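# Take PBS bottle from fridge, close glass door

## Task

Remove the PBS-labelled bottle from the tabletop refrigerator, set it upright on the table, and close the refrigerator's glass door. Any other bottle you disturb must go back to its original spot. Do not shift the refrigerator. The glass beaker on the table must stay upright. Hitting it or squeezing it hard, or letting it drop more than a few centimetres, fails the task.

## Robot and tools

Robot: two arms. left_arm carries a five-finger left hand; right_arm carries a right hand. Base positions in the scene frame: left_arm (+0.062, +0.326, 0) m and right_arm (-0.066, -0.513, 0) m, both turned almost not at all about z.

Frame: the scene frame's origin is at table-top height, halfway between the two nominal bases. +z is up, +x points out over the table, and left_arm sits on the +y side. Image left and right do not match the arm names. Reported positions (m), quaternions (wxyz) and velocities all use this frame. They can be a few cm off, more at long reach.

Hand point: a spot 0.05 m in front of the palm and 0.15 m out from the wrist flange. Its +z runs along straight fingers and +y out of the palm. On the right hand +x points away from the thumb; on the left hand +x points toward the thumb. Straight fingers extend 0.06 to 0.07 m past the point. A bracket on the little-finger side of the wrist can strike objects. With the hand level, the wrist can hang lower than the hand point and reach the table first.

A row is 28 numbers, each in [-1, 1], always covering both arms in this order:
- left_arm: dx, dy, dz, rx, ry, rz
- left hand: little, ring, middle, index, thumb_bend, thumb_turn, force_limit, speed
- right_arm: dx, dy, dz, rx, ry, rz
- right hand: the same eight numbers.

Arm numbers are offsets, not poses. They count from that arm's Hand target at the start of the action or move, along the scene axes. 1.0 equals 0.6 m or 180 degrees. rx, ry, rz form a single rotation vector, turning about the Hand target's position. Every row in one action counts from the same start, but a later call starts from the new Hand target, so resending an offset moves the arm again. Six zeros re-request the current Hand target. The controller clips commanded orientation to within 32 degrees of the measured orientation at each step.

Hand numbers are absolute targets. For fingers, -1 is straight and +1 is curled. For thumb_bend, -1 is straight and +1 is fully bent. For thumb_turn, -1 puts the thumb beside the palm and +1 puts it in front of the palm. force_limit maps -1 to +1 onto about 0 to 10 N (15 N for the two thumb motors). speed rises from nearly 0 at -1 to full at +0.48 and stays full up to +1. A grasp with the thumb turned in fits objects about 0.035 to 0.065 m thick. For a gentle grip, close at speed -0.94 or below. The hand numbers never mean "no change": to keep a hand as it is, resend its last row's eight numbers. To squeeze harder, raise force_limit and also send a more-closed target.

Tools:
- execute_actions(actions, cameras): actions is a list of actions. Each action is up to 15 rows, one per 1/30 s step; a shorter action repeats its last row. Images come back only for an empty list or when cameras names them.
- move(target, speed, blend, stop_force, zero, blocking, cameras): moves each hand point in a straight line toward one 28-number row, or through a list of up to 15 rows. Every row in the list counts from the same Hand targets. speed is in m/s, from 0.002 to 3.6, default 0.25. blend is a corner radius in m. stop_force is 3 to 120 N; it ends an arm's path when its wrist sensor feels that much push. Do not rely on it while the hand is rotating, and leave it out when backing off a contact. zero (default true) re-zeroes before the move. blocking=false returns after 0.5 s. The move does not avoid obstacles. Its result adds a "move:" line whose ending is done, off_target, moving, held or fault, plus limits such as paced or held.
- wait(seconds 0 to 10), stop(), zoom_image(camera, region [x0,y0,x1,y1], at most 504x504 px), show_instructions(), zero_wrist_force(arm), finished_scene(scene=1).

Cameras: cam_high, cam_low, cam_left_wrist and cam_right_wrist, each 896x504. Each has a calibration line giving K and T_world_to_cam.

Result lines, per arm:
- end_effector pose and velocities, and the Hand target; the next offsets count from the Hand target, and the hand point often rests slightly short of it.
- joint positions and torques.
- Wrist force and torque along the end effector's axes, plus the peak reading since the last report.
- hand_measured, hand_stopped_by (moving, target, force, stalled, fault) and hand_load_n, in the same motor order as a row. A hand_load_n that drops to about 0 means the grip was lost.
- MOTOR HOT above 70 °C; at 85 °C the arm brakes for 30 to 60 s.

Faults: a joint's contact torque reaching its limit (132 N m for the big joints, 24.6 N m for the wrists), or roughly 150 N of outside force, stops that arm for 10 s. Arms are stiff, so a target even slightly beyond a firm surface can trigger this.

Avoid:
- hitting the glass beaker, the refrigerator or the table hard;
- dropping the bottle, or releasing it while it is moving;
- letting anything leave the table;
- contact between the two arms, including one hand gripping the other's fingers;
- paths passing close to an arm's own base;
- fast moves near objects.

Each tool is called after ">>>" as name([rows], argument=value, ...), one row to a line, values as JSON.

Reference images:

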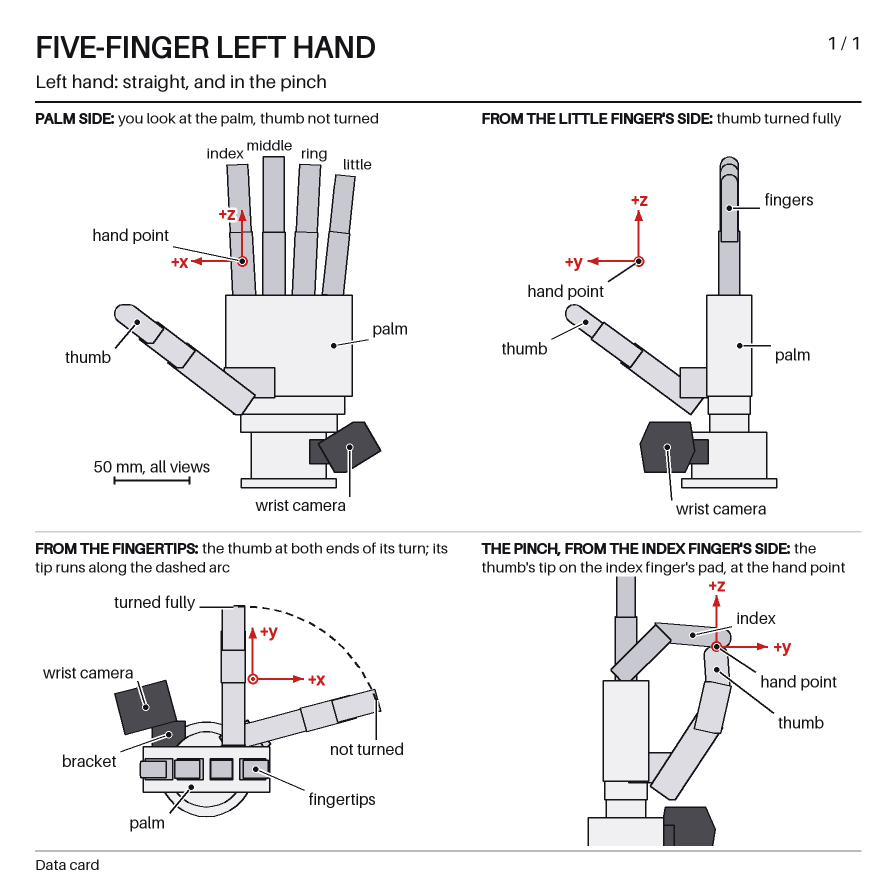

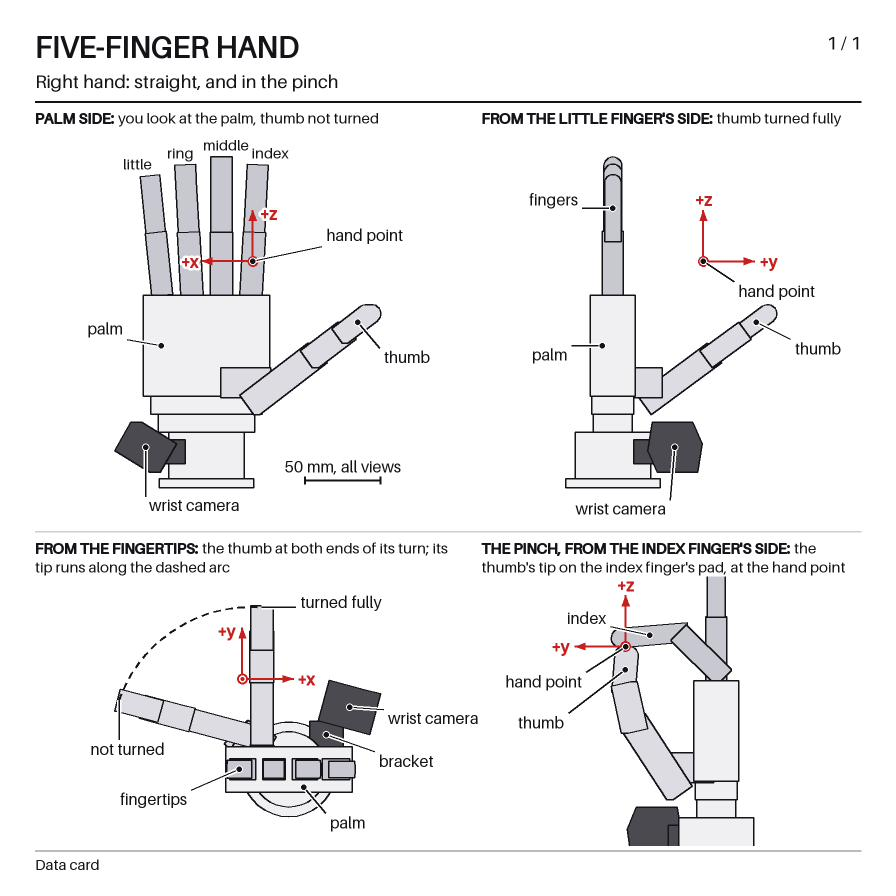

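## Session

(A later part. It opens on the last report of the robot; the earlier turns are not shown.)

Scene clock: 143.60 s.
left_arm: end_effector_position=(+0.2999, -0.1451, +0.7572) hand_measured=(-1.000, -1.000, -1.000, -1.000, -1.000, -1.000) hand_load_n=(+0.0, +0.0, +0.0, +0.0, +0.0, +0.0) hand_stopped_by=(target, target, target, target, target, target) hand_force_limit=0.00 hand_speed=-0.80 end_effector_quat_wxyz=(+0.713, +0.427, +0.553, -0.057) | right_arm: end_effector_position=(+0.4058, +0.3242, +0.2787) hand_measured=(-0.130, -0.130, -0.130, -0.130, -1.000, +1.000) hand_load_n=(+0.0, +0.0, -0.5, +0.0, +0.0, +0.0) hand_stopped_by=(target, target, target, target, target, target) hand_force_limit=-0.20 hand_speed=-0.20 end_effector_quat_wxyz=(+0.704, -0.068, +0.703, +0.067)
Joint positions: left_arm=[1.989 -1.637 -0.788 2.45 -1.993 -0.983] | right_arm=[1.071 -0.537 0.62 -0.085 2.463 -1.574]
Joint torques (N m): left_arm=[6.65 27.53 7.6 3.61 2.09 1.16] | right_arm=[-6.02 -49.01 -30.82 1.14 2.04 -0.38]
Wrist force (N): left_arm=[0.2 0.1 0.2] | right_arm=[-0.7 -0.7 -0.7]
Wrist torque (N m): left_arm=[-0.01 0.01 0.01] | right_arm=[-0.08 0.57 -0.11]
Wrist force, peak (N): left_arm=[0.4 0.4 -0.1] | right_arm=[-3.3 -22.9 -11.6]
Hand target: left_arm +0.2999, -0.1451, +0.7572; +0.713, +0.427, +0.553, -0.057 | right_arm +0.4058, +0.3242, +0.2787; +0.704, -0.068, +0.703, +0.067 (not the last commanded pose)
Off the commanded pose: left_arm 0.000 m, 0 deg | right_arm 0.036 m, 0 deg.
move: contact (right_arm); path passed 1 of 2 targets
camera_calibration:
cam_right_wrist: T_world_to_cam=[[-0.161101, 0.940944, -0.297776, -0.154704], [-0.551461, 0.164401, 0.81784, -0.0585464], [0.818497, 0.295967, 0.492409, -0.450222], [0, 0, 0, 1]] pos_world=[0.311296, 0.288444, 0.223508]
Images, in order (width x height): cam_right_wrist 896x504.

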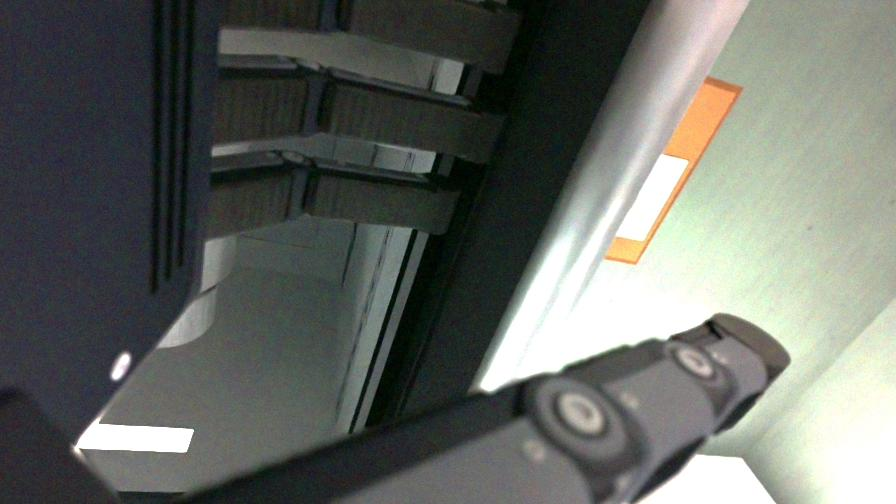

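>>> move([
  [0,0,0,0,0,0, -1,-1,-1,-1,-1,-1,0,-0.8, 0,-0.015,0,0,0,0,-0.13,-0.13,-0.13,-0.13,-1,1,-0.2,-0.2],
  [0,0,0,0,0,0, -1,-1,-1,-1,-1,-1,0,-0.8, -0.035,-0.015,0,0,0,0,-0.13,-0.13,-0.13,-0.13,-1,1,-0.2,-0.2],
  [0,0,0,0,0,0, -1,-1,-1,-1,-1,-1,0,-0.8, -0.035,0.003,0,0,0,0,-0.13,-0.13,-0.13,-0.13,-1,1,-0.2,-0.2],
], speed=0.04)

>>> move(target=[0,0,0,0,0,0, -1,-1,-1,-1,-1,-1,0,-0.8, 0.05,0,0,0,0,0,-0.13,-0.13,-0.13,-0.13,-1,1,-0.2,-0.2], speed=0.015, stop_force=4, cameras=["cam_right_wrist"])

Scene clock: 147.17 s.
left_arm: end_effector_position=(+0.2999, -0.1451, +0.7572) hand_measured=(-1.000, -1.000, -1.000, -1.000, -1.000, -1.000) hand_load_n=(+0.0, +0.0, +0.0, +0.0, +0.0, +0.0) hand_stopped_by=(target, target, target, target, target, target) hand_force_limit=0.00 hand_speed=-0.80 end_effector_quat_wxyz=(+0.713, +0.427, +0.553, -0.057) | right_arm: end_effector_position=(+0.3847, +0.3260, +0.2786) hand_measured=(-0.130, -0.130, -0.130, -0.130, -1.000, +1.000) hand_load_n=(+0.0, +0.0, +0.0, +0.0, +0.0, -0.5) hand_stopped_by=(target, target, target, target, target, target) hand_force_limit=-0.20 hand_speed=-0.20 end_effector_quat_wxyz=(+0.704, -0.068, +0.703, +0.067)
Joint positions: left_arm=[1.989 -1.637 -0.788 2.45 -1.993 -0.983] | right_arm=[1.097 -0.555 0.655 -0.102 2.489 -1.574]
Joint torques (N m): left_arm=[6.06 28.21 7.74 3.45 2.31 1.5] | right_arm=[-5.62 -55.69 -25.58 -3.77 -0.57 3.29]
Wrist force (N): left_arm=[0.3 0.1 0.0] | right_arm=[-1.4 0.6 0.2]
Wrist torque (N m): left_arm=[0.01 -0.02 0.02] | right_arm=[-0.07 0.51 -0.03]
Wrist force, peak (N): left_arm=[0.4 0.5 0.2] | right_arm=[-2.0 0.3 -0.1]
Hand target: left_arm +0.2999, -0.1451, +0.7572; +0.713, +0.427, +0.553, -0.057 | right_arm +0.3848, +0.3260, +0.2787; +0.704, -0.068, +0.703, +0.067
Off the commanded pose: left_arm 0.000 m, 0 deg | right_arm 0.000 m, 0 deg.
move: done

Scene clock: 149.30 s.
left_arm: end_effector_position=(+0.2999, -0.1451, +0.7572) hand_measured=(-1.000, -1.000, -1.000, -1.000, -1.000, -1.000) hand_load_n=(+0.0, +0.5, +0.0, +0.0, +0.0, +0.0) hand_stopped_by=(target, target, target, target, target, target) hand_force_limit=0.00 hand_speed=-0.80 end_effector_quat_wxyz=(+0.713, +0.427, +0.553, -0.057) | right_arm: end_effector_position=(+0.4008, +0.3260, +0.2787) hand_measured=(-0.130, -0.130, -0.130, -0.130, -1.000, +1.000) hand_load_n=(+0.0, +0.0, -4.0, +0.0, +0.0, -0.5) hand_stopped_by=(target, target, target, target, target, target) hand_force_limit=-0.20 hand_speed=-0.20 end_effector_quat_wxyz=(+0.704, -0.068, +0.703, +0.067)
Joint positions: left_arm=[1.989 -1.637 -0.788 2.45 -1.993 -0.983] | right_arm=[1.078 -0.536 0.619 -0.085 2.47 -1.574]
Joint torques (N m): left_arm=[5.5 27.62 8.38 3.65 2.3 1.56] | right_arm=[7.84 -60.37 -16.8 -3.97 1.99 1.41]
Wrist force (N): left_arm=[0.1 0.2 0.0] | right_arm=[-2.2 -2.1 -4.4]
Wrist torque (N m): left_arm=[0.02 0.02 -0.01] | right_arm=[-0.02 0.56 -0.10]
Wrist force, peak (N): left_arm=[0.4 0.3 0.1] | right_arm=[-1.7 -3.3 -8.0]
Hand target: left_arm +0.2999, -0.1451, +0.7572; +0.713, +0.427, +0.553, -0.057 | right_arm +0.4008, +0.3260, +0.2786; +0.704, -0.068, +0.703, +0.067 (not the last commanded pose)
Off the commanded pose: left_arm 0.000 m, 0 deg | right_arm 0.014 m, 0 deg.
move: contact (right_arm)
camera_calibration:
cam_right_wrist: T_world_to_cam=[[-0.161101, 0.940944, -0.297776, -0.157233], [-0.551461, 0.164401, 0.81784, -0.0615178], [0.818497, 0.295967, 0.492409, -0.446613], [0, 0, 0, 1]] pos_world=[0.306296, 0.290244, 0.223408]
Images, in order (width x height): cam_right_wrist 896x504.

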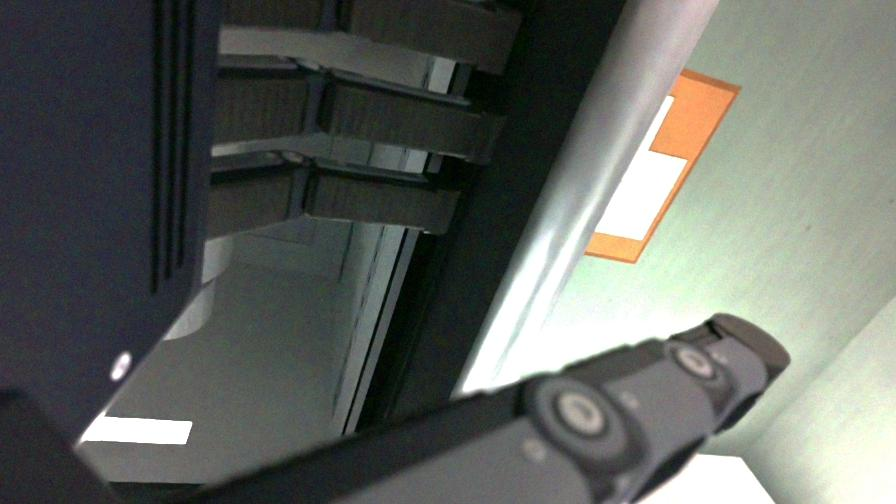

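>>> move([
  [0,0,0,0,0,0, -1,-1,-1,-1,-1,-1,0,-0.8, -0.01,0,0,0,0,0,-0.13,-0.13,-0.13,-0.13,-1,1,-0.2,-0.2],
  [0,0,0,0,0,0, -1,-1,-1,-1,-1,-1,0,-0.8, -0.01,0.07,0,0,0,0,-0.13,-0.13,-0.13,-0.13,-1,1,-0.2,-0.2],
], speed=0.025, stop_force=5, cameras=["cam_right_wrist"])

Scene clock: 152.93 s.
left_arm: end_effector_position=(+0.2999, -0.1451, +0.7572) hand_measured=(-1.000, -1.000, -1.000, -1.000, -1.000, -1.000) hand_load_n=(+0.0, +0.0, +0.0, +0.0, +0.0, +0.0) hand_stopped_by=(target, target, target, target, target, target) hand_force_limit=0.00 hand_speed=-0.80 end_effector_quat_wxyz=(+0.713, +0.427, +0.553, -0.057) | right_arm: end_effector_position=(+0.3948, +0.3680, +0.2786) hand_measured=(-0.130, -0.130, -0.130, -0.130, -1.000, +1.000) hand_load_n=(+0.0, +0.0, +0.0, +0.0, +0.0, +0.0) hand_stopped_by=(target, target, target, target, target, target) hand_force_limit=-0.20 hand_speed=-0.20 end_effector_quat_wxyz=(+0.704, -0.068, +0.703, +0.067)
Joint positions: left_arm=[1.989 -1.637 -0.788 2.45 -1.993 -0.983] | right_arm=[1.109 -0.271 0.088 0.18 2.501 -1.574]
Joint torques (N m): left_arm=[6.23 27.65 7.88 3.56 2.3 1.67] | right_arm=[9.39 -52.19 -31.08 1.48 2.51 3.22]
Wrist force (N): left_arm=[0.3 0.2 -0.1] | right_arm=[-1.6 0.8 -0.1]
Wrist torque (N m): left_arm=[0.02 -0.02 0.01] | right_arm=[0.00 0.57 -0.15]
Wrist force, peak (N): left_arm=[0.5 0.3 0.2] | right_arm=[-2.4 -2.3 -4.5]
Hand target: left_arm +0.2999, -0.1451, +0.7572; +0.713, +0.427, +0.553, -0.057 | right_arm +0.3948, +0.3680, +0.2786; +0.704, -0.068, +0.703, +0.067
Off the commanded pose: left_arm 0.000 m, 0 deg | right_arm 0.000 m, 0 deg.
move: done
camera_calibration:
cam_right_wrist: T_world_to_cam=[[-0.161179, 0.940916, -0.297822, -0.197582], [-0.551475, 0.164395, 0.817832, -0.0717072], [0.818472, 0.296058, 0.492395, -0.454123], [0, 0, 0, 1]] pos_world=[0.300296, 0.332144, 0.223408]
Images, in order (width x height): cam_right_wrist 896x504.

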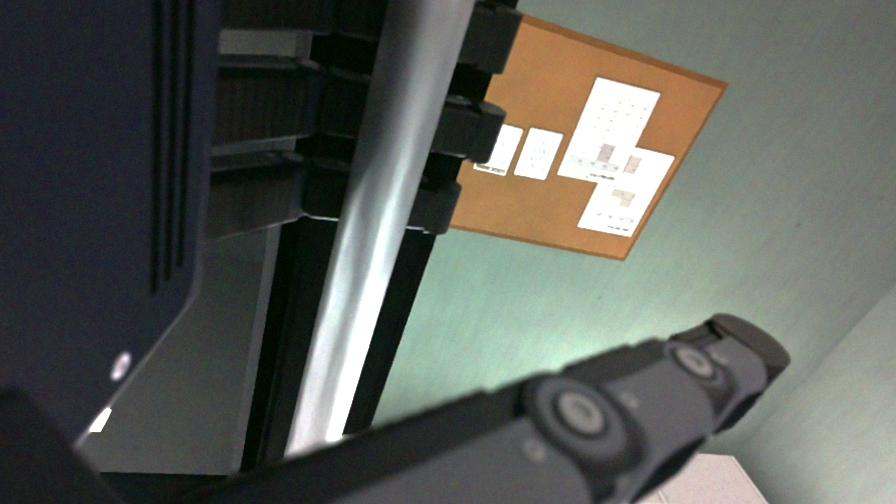

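>>> move(target=[0,0,0,0,0,0, -1,-1,-1,-1,-1,-1,0,-0.8, 0,0,0,0,0,0,0.5,0.5,0.5,0.5,-1,1,-0.5,-0.85], speed=0.05, cameras=["cam_right_wrist"])

Scene clock: 154.13 s.
left_arm: end_effector_position=(+0.2999, -0.1451, +0.7572) hand_measured=(-1.000, -1.000, -1.000, -1.000, -1.000, -1.000) hand_load_n=(+0.0, +0.0, +0.0, +0.0, +0.0, +0.0) hand_stopped_by=(target, target, target, target, target, target) hand_force_limit=0.00 hand_speed=-0.80 end_effector_quat_wxyz=(+0.713, +0.427, +0.553, -0.057) | right_arm: end_effector_position=(+0.3948, +0.3680, +0.2786) hand_measured=(-0.022, -0.034, -0.034, -0.048, -1.000, +1.000) hand_load_n=(+5.0, +2.5, +0.5, +0.0, +0.0, -0.5) hand_stopped_by=(force, force, force, force, target, target) hand_force_limit=-0.50 hand_speed=-0.85 end_effector_quat_wxyz=(+0.704, -0.068, +0.703, +0.067)
Joint positions: left_arm=[1.989 -1.637 -0.788 2.45 -1.993 -0.983] | right_arm=[1.109 -0.271 0.088 0.18 2.501 -1.574]
Joint torques (N m): left_arm=[6.25 27.6 7.19 3.53 2.19 1.65] | right_arm=[8.93 -53.54 -30.75 1.28 -1.65 3.33]
Wrist force (N): left_arm=[0.2 0.3 0.1] | right_arm=[-0.2 -5.8 7.7]
Wrist torque (N m): left_arm=[0.03 -0.01 0.01] | right_arm=[-0.19 0.09 -0.49]
Wrist force, peak (N): left_arm=[0.4 0.3 0.1] | right_arm=[-0.4 -6.1 8.1]
Hand target: left_arm +0.2999, -0.1451, +0.7572; +0.713, +0.427, +0.553, -0.057 | right_arm +0.3948, +0.3680, +0.2786; +0.704, -0.068, +0.703, +0.067
Off the commanded pose: left_arm 0.000 m, 0 deg | right_arm 0.000 m, 0 deg.
move: done
camera_calibration:
cam_right_wrist: T_world_to_cam=[[-0.160959, 0.940961, -0.2978, -0.197668], [-0.551419, 0.164511, 0.817847, -0.0717661], [0.818553, 0.295852, 0.492384, -0.454077], [0, 0, 0, 1]] pos_world=[0.300296, 0.332144, 0.223408]
Images, in order (width x height): cam_right_wrist 896x504.

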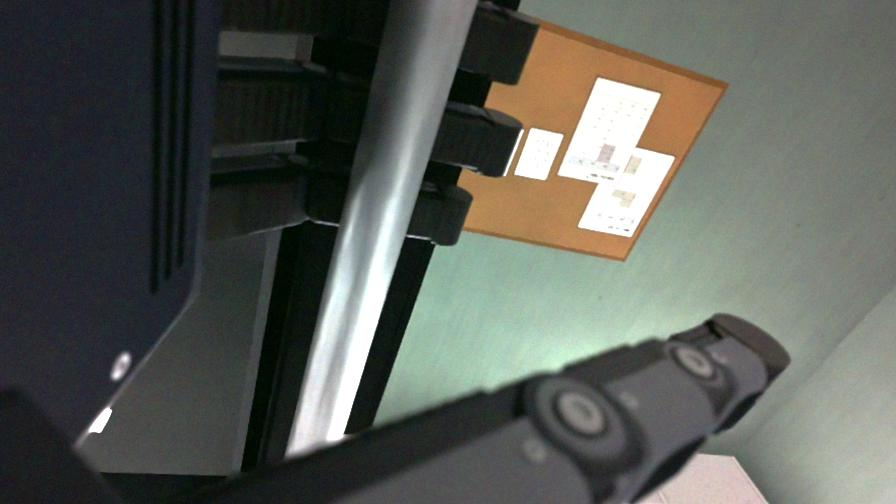

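>>> move(target=[0,0,0,0,0,0, -1,-1,-1,-1,-1,-1,0,-0.8, -0.093,-0.018,0,0,0,0,0.5,0.5,0.5,0.5,-1,1,-0.5,-0.85], speed=0.04, stop_force=40, cameras=["cam_right_wrist"])

Scene clock: 156.47 s.
left_arm: end_effector_position=(+0.2999, -0.1451, +0.7572) hand_measured=(-1.000, -1.000, -1.000, -1.000, -1.000, -1.000) hand_load_n=(+0.0, +0.0, +0.0, +0.0, +0.0, +0.0) hand_stopped_by=(target, target, target, target, target, target) hand_force_limit=0.00 hand_speed=-0.80 end_effector_quat_wxyz=(+0.713, +0.427, +0.553, -0.057) | right_arm: end_effector_position=(+0.3870, +0.3669, +0.2787) hand_measured=(-0.022, -0.034, -0.034, -0.048, -1.000, +1.000) hand_load_n=(+1.0, +0.0, +0.0, +0.0, +0.0, +0.0) hand_stopped_by=(force, force, force, force, target, target) hand_force_limit=-0.50 hand_speed=-0.85 end_effector_quat_wxyz=(+0.703, -0.067, +0.705, +0.065)
Joint positions: left_arm=[1.989 -1.637 -0.788 2.45 -1.993 -0.983] | right_arm=[1.119 -0.307 0.159 0.151 2.513 -1.569]
Joint torques (N m): left_arm=[6.66 28.14 7.58 3.6 2.19 1.54] | right_arm=[-4.72 -51.91 -30.01 1.7 -1.86 1.53]
Wrist force (N): left_arm=[0.3 0.1 0.2] | right_arm=[-1.7 1.0 1.9]
Wrist torque (N m): left_arm=[0.00 0.00 0.01] | right_arm=[-0.04 0.38 -0.12]
Wrist force, peak (N): left_arm=[0.6 0.3 0.1] | right_arm=[-2.3 -4.8 12.2]
Hand target: left_arm +0.2999, -0.1451, +0.7572; +0.713, +0.427, +0.553, -0.057 | right_arm +0.3870, +0.3669, +0.2787; +0.703, -0.067, +0.705, +0.065 (not the last commanded pose)
Off the commanded pose: left_arm 0.000 m, 0 deg | right_arm 0.049 m, 0 deg.
move: held (right_arm; a check stopped the path); limits=held
pose unreachable (right arm): on one or more control steps of this call, first in action 0 (counted from 0), this arm could not follow its commanded pose, so it was not sent that pose on those steps. It may still have moved: this result reports where it is.
cause: moving toward the commanded pose would bring a part of the arm too close to another arm (a part of this arm just beyond joint 5 (wrist 2) and a part of the left arm just beyond its joint 1 (shoulder pan), 7 mm apart when this arm was first held).
camera_calibration:
cam_right_wrist: T_world_to_cam=[[-0.159371, 0.94126, -0.29771, -0.198703], [-0.547937, 0.166513, 0.81978, -0.0786044], [0.821198, 0.293775, 0.489213, -0.446705], [0, 0, 0, 1]] pos_world=[0.292096, 0.331351, 0.223816]
Images, in order (width x height): cam_right_wrist 896x504.

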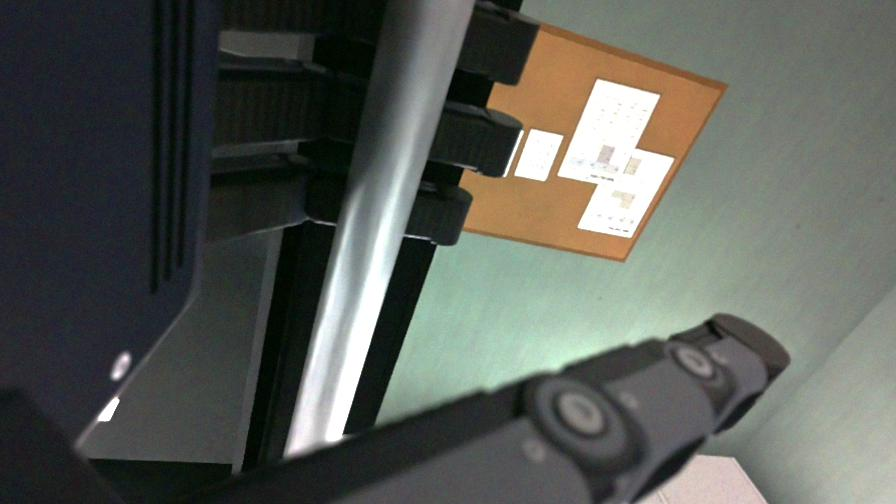

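>>> move([
  [0,0,0,0,0,0, -1,-1,-1,-1,-1,-1,0,-0.8, -0.0367,-0.0065,0,0,0,0.0517,0.5,0.5,0.5,0.5,-1,1,-0.5,-0.85],
  [0,0,0,0,0,0, -1,-1,-1,-1,-1,-1,0,-0.8, -0.1333,-0.0348,0,0,0,0.107,0.5,0.5,0.5,0.5,-1,1,-0.5,-0.85],
], speed=0.06, blend=[0.01,0], stop_force=40, cameras=["cam_right_wrist"])

Scene clock: 164.73 s.
left_arm: end_effector_position=(+0.2999, -0.1451, +0.7572) hand_measured=(-1.000, -1.000, -1.000, -1.000, -1.000, -1.000) hand_load_n=(+0.0, +0.0, +0.0, +0.0, +0.0, +0.0) hand_stopped_by=(target, target, target, target, target, target) hand_force_limit=0.00 hand_speed=-0.80 end_effector_quat_wxyz=(+0.713, +0.427, +0.553, -0.057) | right_arm: end_effector_position=(+0.3070, +0.3460, +0.2787) hand_measured=(-0.022, -0.034, -0.034, -0.048, -1.000, +1.000) hand_load_n=(+1.0, +0.0, +0.0, +0.0, +0.0, -0.5) hand_stopped_by=(force, force, force, force, target, target) hand_force_limit=-0.50 hand_speed=-0.85 end_effector_quat_wxyz=(+0.682, -0.184, +0.684, +0.182)
Joint positions: left_arm=[1.989 -1.637 -0.788 2.45 -1.993 -0.983] | right_arm=[1.103 -0.737 0.995 -0.255 2.162 -1.571]
Joint torques (N m): left_arm=[6.24 28.2 8.2 3.54 2.27 1.63] | right_arm=[-4.83 -43.08 -15.8 1.33 2.38 -1.23]
Wrist force (N): left_arm=[0.2 0.4 0.1] | right_arm=[-1.6 0.8 1.9]
Wrist torque (N m): left_arm=[0.04 0.00 0.00] | right_arm=[-0.03 0.37 0.04]
Wrist force, peak (N): left_arm=[0.5 0.4 0.1] | right_arm=[-2.1 0.7 3.4]
Hand target: left_arm +0.2999, -0.1451, +0.7572; +0.713, +0.427, +0.553, -0.057 | right_arm +0.3070, +0.3460, +0.2787; +0.682, -0.184, +0.684, +0.182
Off the commanded pose: left_arm 0.000 m, 0 deg | right_arm 0.000 m, 0 deg.
move: done
camera_calibration:
cam_right_wrist: T_world_to_cam=[[-0.460948, 0.835987, -0.297746, -0.0627515], [-0.572197, -0.0235262, 0.819778, -0.0457175], [0.678319, 0.548245, 0.489194, -0.419102], [0, 0, 0, 1]] pos_world=[0.2292, 0.281154, 0.223816]
Images, in order (width x height): cam_right_wrist 896x504.

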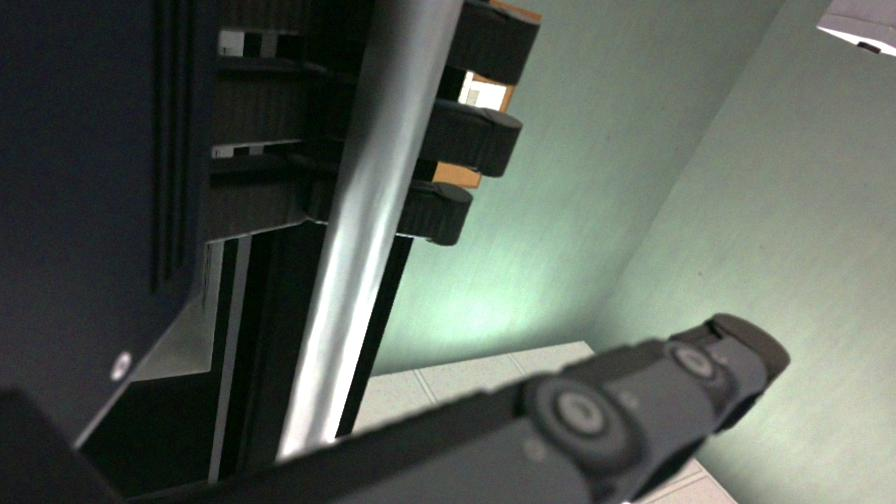

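>>> move([
  [0,0,0,0,0,0, -1,-1,-1,-1,-1,-1,0,-0.8, -0.074,-0.0305,0,0,0,0.0333,0.5,0.5,0.5,0.5,-1,1,-0.5,-0.85],
  [0,0,0,0,0,0, -1,-1,-1,-1,-1,-1,0,-0.8, -0.144,-0.0698,0,0,0,0.0667,0.5,0.5,0.5,0.5,-1,1,-0.5,-0.85],
  [0,0,0,0,0,0, -1,-1,-1,-1,-1,-1,0,-0.8, -0.218,-0.1238,0,0,0,0.0944,0.5,0.5,0.5,0.5,-1,1,-0.5,-0.85],
], speed=0.08, blend=[0.01,0.01,0], stop_force=40, cameras=["cam_right_wrist","cam_high"])

Scene clock: 170.50 s.
left_arm: end_effector_position=(+0.2999, -0.1451, +0.7572) hand_measured=(-1.000, -1.000, -1.000, -1.000, -1.000, -1.000) hand_load_n=(+0.0, +0.0, +0.0, +0.0, +0.0, +0.0) hand_stopped_by=(target, target, target, target, target, target) hand_force_limit=0.00 hand_speed=-0.80 end_effector_quat_wxyz=(+0.713, +0.427, +0.553, -0.057) | right_arm: end_effector_position=(+0.1762, +0.2717, +0.2787) hand_measured=(-0.022, -0.034, -0.034, -0.048, -1.000, +1.000) hand_load_n=(+1.0, +0.0, +0.0, +0.0, +0.5, +0.0) hand_stopped_by=(force, force, force, force, target, target) hand_force_limit=-0.50 hand_speed=-0.85 end_effector_quat_wxyz=(+0.648, -0.283, +0.649, +0.281)
Joint positions: left_arm=[1.989 -1.637 -0.788 2.45 -1.993 -0.983] | right_arm=[1.122 -1.054 1.542 -0.485 1.884 -1.571]
Joint torques (N m): left_arm=[5.13 28.4 8.42 3.61 2.24 1.5] | right_arm=[-5.13 -41.65 -13.62 1.22 2.15 -2.06]
Wrist force (N): left_arm=[0.3 0.2 0.1] | right_arm=[-1.6 0.2 1.9]
Wrist torque (N m): left_arm=[0.01 -0.02 0.02] | right_arm=[-0.09 0.31 0.02]
Wrist force, peak (N): left_arm=[0.4 0.4 -0.1] | right_arm=[-1.3 1.7 5.4]
Hand target: left_arm +0.2999, -0.1451, +0.7572; +0.713, +0.427, +0.553, -0.057 | right_arm +0.1762, +0.2717, +0.2787; +0.648, -0.283, +0.649, +0.281
Off the commanded pose: left_arm 0.000 m, 0 deg | right_arm 0.000 m, 0 deg.
move: done
camera_calibration:
cam_right_wrist: T_world_to_cam=[[-0.685128, 0.66481, -0.297703, 0.0250698], [-0.540317, -0.189725, 0.819794, -0.0827717], [0.488525, 0.722518, 0.489194, -0.303555], [0, 0, 0, 1]] pos_world=[0.120747, 0.186954, 0.223816]
Images, in order (width x height): cam_high 896x504, cam_right_wrist 896x504.

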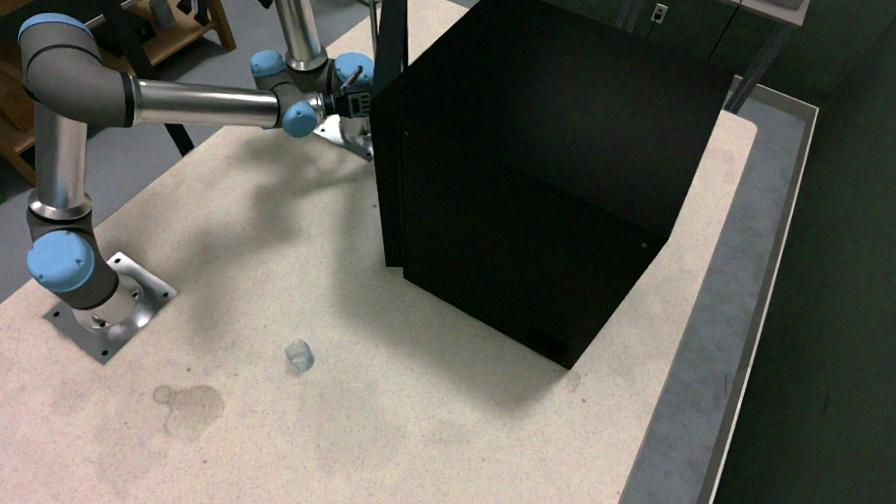

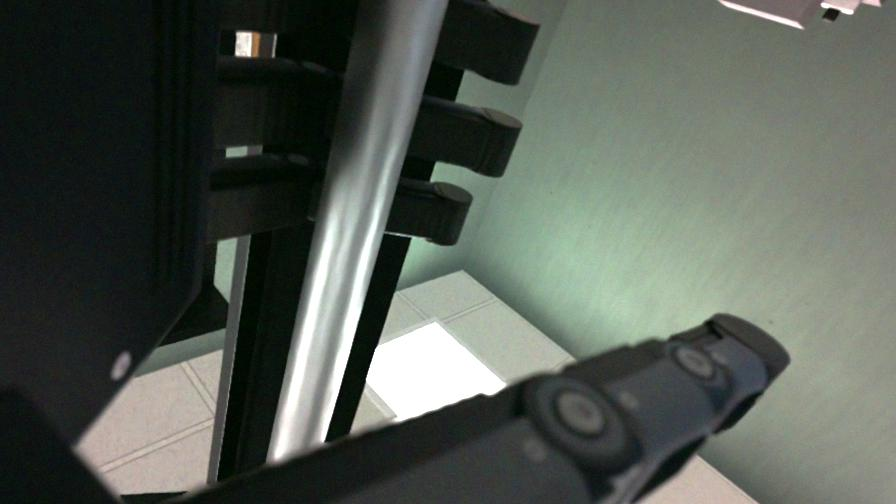

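>>> move([
  [0,0,0,0,0,0, -1,-1,-1,-1,-1,-1,0,-0.8, -0.0597,-0.0698,0,0,0,0.0278,0.5,0.5,0.5,0.5,-1,1,-0.5,-0.85],
  [0,0,0,0,0,0, -1,-1,-1,-1,-1,-1,0,-0.8, -0.1167,-0.14,0,0,0,0.0556,0.5,0.5,0.5,0.5,-1,1,-0.5,-0.85],
  [0,0,0,0,0,0, -1,-1,-1,-1,-1,-1,0,-0.8, -0.1642,-0.217,0,0,0,0.0833,0.5,0.5,0.5,0.5,-1,1,-0.5,-0.85],
  [0,0,0,0,0,0, -1,-1,-1,-1,-1,-1,0,-0.8, -0.2017,-0.2997,0,0,0,0.111,0.5,0.5,0.5,0.5,-1,1,-0.5,-0.85],
  [0,0,0,0,0,0, -1,-1,-1,-1,-1,-1,0,-0.8, -0.2278,-0.3863,0,0,0,0.1389,0.5,0.5,0.5,0.5,-1,1,-0.5,-0.85],
], speed=0.1, blend=[0.01,0.01,0.01,0.01,0], stop_force=40, cameras=["cam_right_wrist","cam_high"])

Scene clock: 175.63 s.
left_arm: end_effector_position=(+0.2999, -0.1451, +0.7572) hand_measured=(-1.000, -1.000, -1.000, -1.000, -1.000, -1.000) hand_load_n=(+0.0, +0.0, +0.0, +0.5, +0.0, +0.0) hand_stopped_by=(target, target, target, target, target, target) hand_force_limit=0.00 hand_speed=-0.80 end_effector_quat_wxyz=(+0.713, +0.427, +0.553, -0.057) | right_arm: end_effector_position=(+0.0395, +0.0400, +0.2787) hand_measured=(-0.022, -0.034, -0.034, -0.048, -1.000, +1.000) hand_load_n=(+1.5, +0.0, +0.0, +0.0, +0.0, +0.0) hand_stopped_by=(force, force, force, force, target, target) hand_force_limit=-0.50 hand_speed=-0.85 end_effector_quat_wxyz=(+0.572, -0.416, +0.573, +0.415)
Joint positions: left_arm=[1.989 -1.637 -0.788 2.45 -1.993 -0.983] | right_arm=[0.832 -1.651 2.303 -0.649 1.158 -1.573]
Joint torques (N m): left_arm=[6.01 27.87 7.88 3.61 2.22 1.68] | right_arm=[-5.4 -20.08 -12.28 -3.82 -2.1 -2.1]
Wrist force (N): left_arm=[0.4 0.1 0.0] | right_arm=[-2.0 1.1 1.8]
Wrist torque (N m): left_arm=[0.00 -0.04 0.03] | right_arm=[-0.07 0.45 0.05]
Wrist force, peak (N): left_arm=[0.4 0.4 0.1] | right_arm=[-1.3 1.7 5.6]
Hand target: left_arm +0.2999, -0.1451, +0.7572; +0.713, +0.427, +0.553, -0.057 | right_arm +0.0395, +0.0400, +0.2787; +0.572, -0.416, +0.573, +0.415
Off the commanded pose: left_arm 0.000 m, 0 deg | right_arm 0.000 m, 0 deg.
move: done
camera_calibration:
cam_right_wrist: T_world_to_cam=[[-0.901913, 0.312905, -0.297731, 0.108162], [-0.409504, -0.400313, 0.81979, -0.197333], [0.137331, 0.861301, 0.489184, -0.0610038], [0, 0, 0, 1]] pos_world=[0.0251216, -0.0602967, 0.223817]
Images, in order (width x height): cam_high 896x504, cam_right_wrist 896x504.

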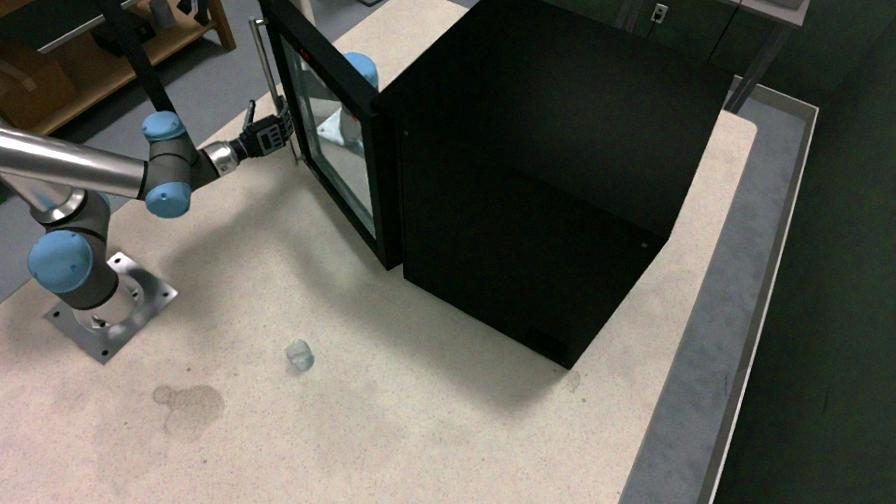

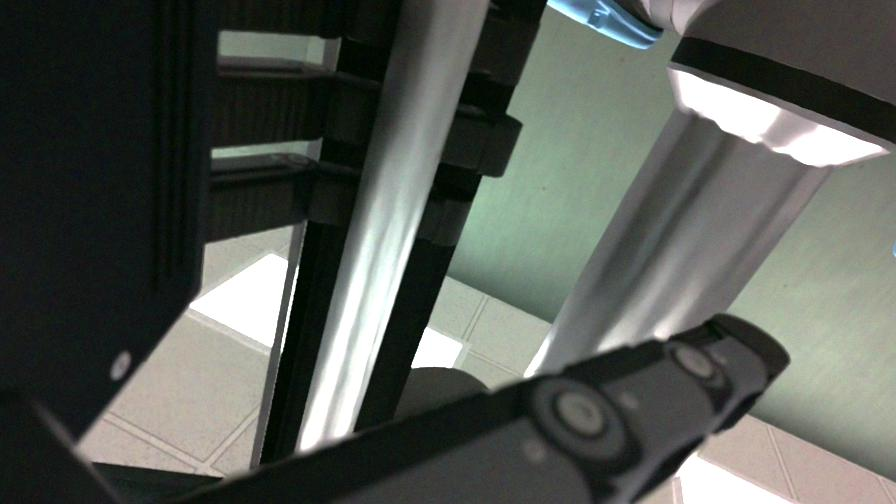

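>>> move([
  [0,0,0,0,0,0, -1,-1,-1,-1,-1,-1,0,-0.8, -0.0178,-0.0907,0,0,0,0.0444,0.5,0.5,0.5,0.5,-1,1,-0.5,-0.85],
  [0,0,0,0,0,0, -1,-1,-1,-1,-1,-1,0,-0.8, -0.0205,-0.1835,0,0,0,0.0889,0.5,0.5,0.5,0.5,-1,1,-0.5,-0.85],
], speed=0.1, blend=[0.01,0], stop_force=40, cameras=["cam_right_wrist","cam_high"])

Scene clock: 179.00 s.
left_arm: end_effector_position=(+0.2999, -0.1451, +0.7572) hand_measured=(-1.000, -1.000, -1.000, -1.000, -1.000, -1.000) hand_load_n=(+0.0, +0.0, +0.0, +0.0, +0.0, +0.0) hand_stopped_by=(target, target, target, target, target, target) hand_force_limit=0.00 hand_speed=-0.80 end_effector_quat_wxyz=(+0.713, +0.427, +0.553, -0.057) | right_arm: end_effector_position=(+0.0272, -0.0701, +0.2787) hand_measured=(-0.022, -0.034, -0.034, -0.048, -1.000, +1.000) hand_load_n=(+1.0, +0.0, +0.0, +0.0, +0.0, -0.5) hand_stopped_by=(force, force, force, force, target, target) hand_force_limit=-0.50 hand_speed=-0.85 end_effector_quat_wxyz=(+0.508, -0.492, +0.509, +0.490)
Joint positions: left_arm=[1.989 -1.637 -0.788 2.45 -1.993 -0.983] | right_arm=[0.318 -1.871 2.468 -0.589 0.364 -1.579]
Joint torques (N m): left_arm=[6.48 27.74 7.67 3.57 2.16 1.67] | right_arm=[-6.08 1.28 -25.96 -3.1 -2.18 1.82]
Wrist force (N): left_arm=[0.4 0.2 0.1] | right_arm=[-1.0 0.8 1.1]
Wrist torque (N m): left_arm=[0.00 -0.03 0.02] | right_arm=[-0.07 0.44 0.06]
Wrist force, peak (N): left_arm=[0.4 0.5 0.0] | right_arm=[-1.4 2.1 4.1]
Hand target: left_arm +0.2999, -0.1451, +0.7572; +0.713, +0.427, +0.553, -0.057 | right_arm +0.0272, -0.0701, +0.2787; +0.508, -0.492, +0.509, +0.490
Off the commanded pose: left_arm 0.000 m, 0 deg | right_arm 0.000 m, 0 deg.
move: done
camera_calibration:
cam_right_wrist: T_world_to_cam=[[-0.953177, 0.0521802, -0.297878, 0.114597], [-0.283424, -0.497683, 0.819745, -0.256707], [-0.105474, 0.865788, 0.489169, 0.0424267], [0, 0, 0, 1]] pos_world=[0.0409495, -0.170471, 0.223817]
Images, in order (width x height): cam_high 896x504, cam_right_wrist 896x504.

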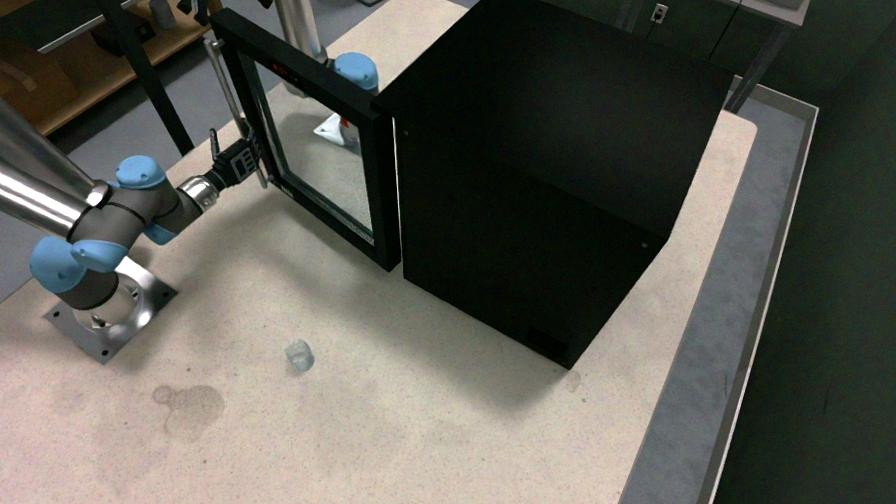

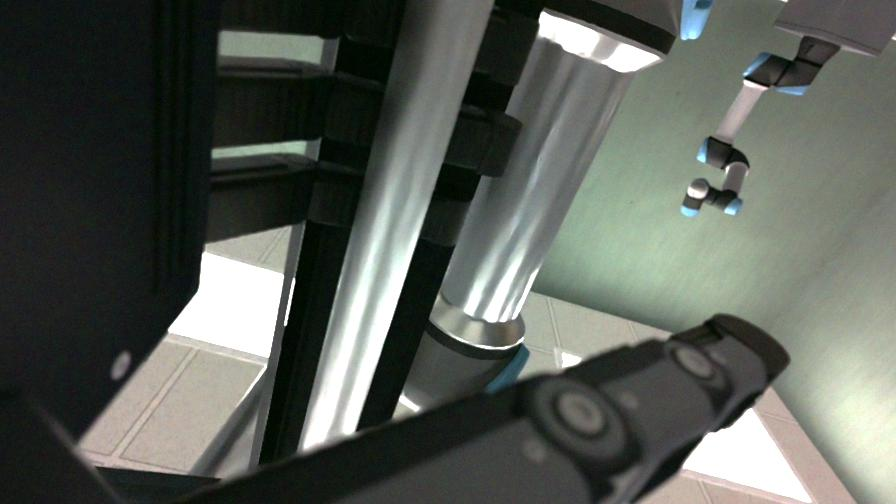

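>>> move([
  [0,0,0,0,0,0, -1,-1,-1,-1,-1,-1,0,-0.8, 0.0087,-0.087,0,0,0,0.0556,0.5,0.5,0.5,0.5,-1,1,-0.5,-0.85],
  [0,0,0,0,0,0, -1,-1,-1,-1,-1,-1,0,-0.8, 0.0307,-0.1823,0,0,0,0.0944,0.5,0.5,0.5,0.5,-1,1,-0.5,-0.85],
], speed=0.08, blend=[0.01,0], stop_force=30, cameras=["cam_right_wrist","cam_high"])

Scene clock: 185.37 s.
left_arm: end_effector_position=(+0.2999, -0.1451, +0.7572) hand_measured=(-1.000, -1.000, -1.000, -1.000, -1.000, -1.000) hand_load_n=(+0.0, +0.0, +0.0, +0.0, +0.0, +0.0) hand_stopped_by=(target, target, target, target, target, target) hand_force_limit=0.00 hand_speed=-0.80 end_effector_quat_wxyz=(+0.713, +0.427, +0.553, -0.057) | right_arm: end_effector_position=(+0.0353, -0.1342, +0.2785) hand_measured=(-0.020, -0.034, -0.034, -0.048, -1.000, +1.000) hand_load_n=(+0.0, +0.0, +0.0, +0.0, +0.0, +0.0) hand_stopped_by=(force, force, force, force, target, target) hand_force_limit=-0.50 hand_speed=-0.85 end_effector_quat_wxyz=(-0.458, +0.540, -0.457, -0.539)
Joint positions: left_arm=[1.989 -1.637 -0.788 2.45 -1.993 -0.983] | right_arm=[0.029 -1.844 2.453 -0.609 -0.125 -1.572]
Joint torques (N m): left_arm=[5.84 27.92 8.45 3.56 2.25 1.66] | right_arm=[-1.26 1.57 -24.9 2.76 2.08 -2.25]
Wrist force (N): left_arm=[0.3 0.2 0.0] | right_arm=[-1.9 0.8 -0.1]
Wrist torque (N m): left_arm=[0.01 -0.01 0.01] | right_arm=[-0.01 0.61 0.02]
Wrist force, peak (N): left_arm=[0.5 0.2 0.4] | right_arm=[-1.8 3.5 30.6]
Hand target: left_arm +0.2999, -0.1451, +0.7572; +0.713, +0.427, +0.553, -0.057 | right_arm +0.0353, -0.1342, +0.2785; -0.458, +0.540, -0.457, -0.539 (not the last commanded pose)
Off the commanded pose: left_arm 0.000 m, 0 deg | right_arm 0.046 m, 6 deg.
move: contact (right_arm); path passed 1 of 2 targets
camera_calibration:
cam_right_wrist: T_world_to_cam=[[-0.944646, -0.137593, -0.297847, 0.0998457], [-0.178557, -0.545997, 0.818538, -0.295974], [-0.275249, 0.826411, 0.491206, 0.0989264], [0, 0, 0, 1]] pos_world=[0.0686999, -0.229617, 0.223411]
Images, in order (width x height): cam_high 896x504, cam_right_wrist 896x504.

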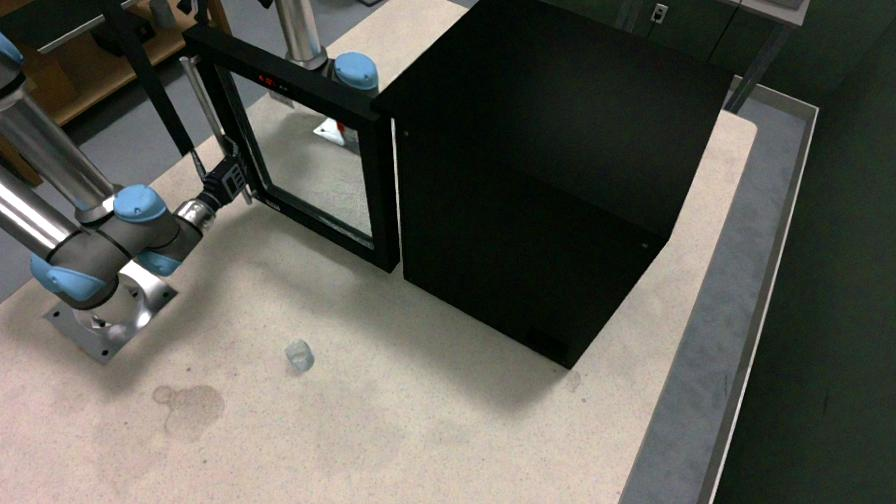

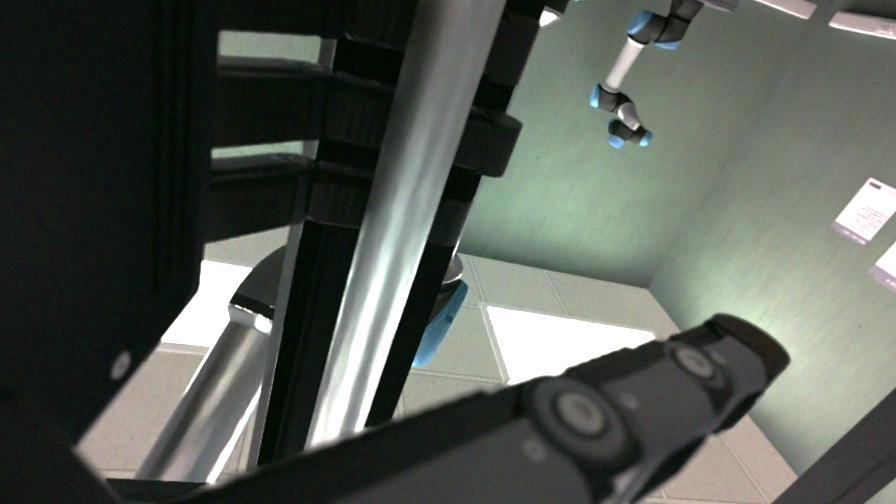

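>>> move(target=[0.167,0.575,-0.162,-0.1843,0.0526,0.3067, -1,-1,-1,-1,-1,1,-0.2,-0.2, 0,0,0,0,0,0,0.5,0.5,0.5,0.5,-1,1,-0.5,-0.85], speed=0.25, cameras=["cam_high","cam_left_wrist","cam_right_wrist"])

Scene clock: 199.40 s.
left_arm: end_effector_position=(+0.4001, +0.1998, +0.6601) hand_measured=(-1.000, -1.000, -1.000, -1.000, -1.000, +1.000) hand_load_n=(+0.0, +0.0, +0.0, +0.0, +0.0, +0.5) hand_stopped_by=(target, target, target, target, target, target) hand_force_limit=-0.20 hand_speed=-0.20 end_effector_quat_wxyz=(+0.701, -0.092, +0.702, +0.092) | right_arm: end_effector_position=(+0.0353, -0.1342, +0.2785) hand_measured=(-0.020, -0.034, -0.034, -0.048, -1.000, +1.000) hand_load_n=(+0.0, +0.0, +0.0, +0.0, +0.0, -0.5) hand_stopped_by=(force, force, force, force, target, target) hand_force_limit=-0.50 hand_speed=-0.85 end_effector_quat_wxyz=(-0.458, +0.540, -0.457, -0.539)
Joint positions: left_arm=[2.513 -1.355 -1.212 2.565 -2.467 -1.572] | right_arm=[0.029 -1.844 2.453 -0.609 -0.125 -1.572]
Joint torques (N m): left_arm=[6.28 -4.72 20.85 2.64 -2.06 -0.85] | right_arm=[2.06 1.13 -25.47 2.8 2.07 2.92]
Wrist force (N): left_arm=[0.3 1.2 0.0] | right_arm=[-1.7 0.7 -0.1]
Wrist torque (N m): left_arm=[0.16 0.00 -0.07] | right_arm=[-0.03 0.59 0.02]
Wrist force, peak (N): left_arm=[0.4 2.3 0.8] | right_arm=[-2.0 0.8 -0.1]
Hand target: left_arm +0.4001, +0.1999, +0.6600; +0.701, -0.092, +0.702, +0.092 | right_arm +0.0353, -0.1342, +0.2785; -0.458, +0.540, -0.457, -0.539
Off the commanded pose: left_arm 0.000 m, 0 deg | right_arm 0.000 m, 0 deg.
move: done
camera_calibration:
cam_left_wrist: T_world_to_cam=[[0.212886, -0.93425, -0.286106, 0.289467], [-0.580105, 0.11477, -0.806416, 0.73864], [0.78623, 0.337646, -0.51753, 0.0722523], [0, 0, 0, 1]] pos_world=[0.310058, 0.161265, 0.715862]
cam_right_wrist: T_world_to_cam=[[-0.944629, -0.137543, -0.297924, 0.0998734], [-0.178646, -0.546011, 0.81851, -0.295964], [-0.27525, 0.826411, 0.491206, 0.0989264], [0, 0, 0, 1]] pos_world=[0.0686998, -0.229617, 0.223411]
Images, in order (width x height): cam_high 896x504, cam_left_wrist 896x504, cam_right_wrist 896x504.

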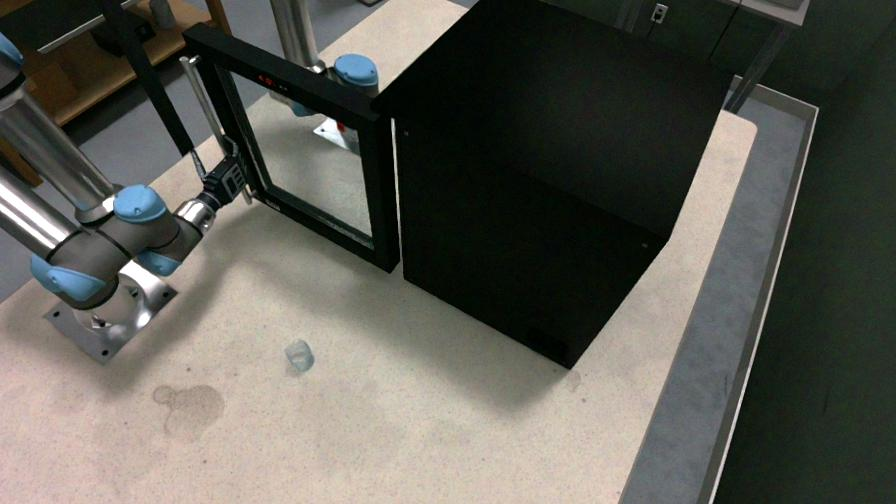

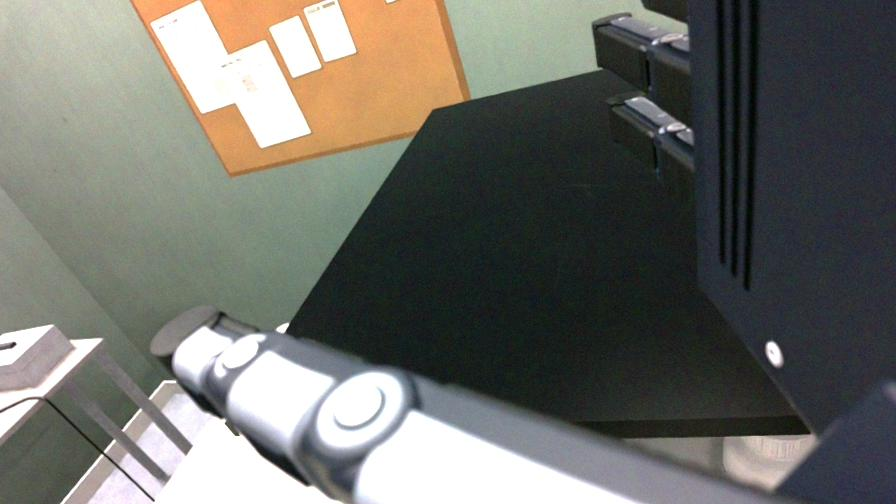

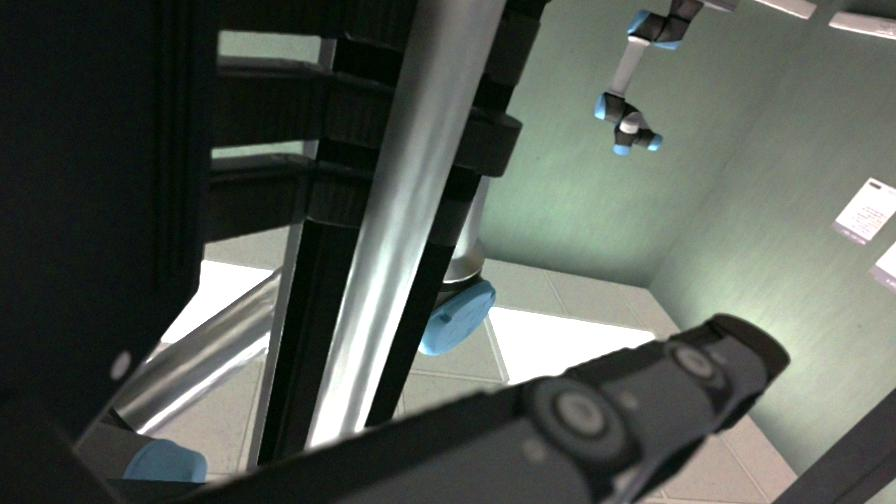

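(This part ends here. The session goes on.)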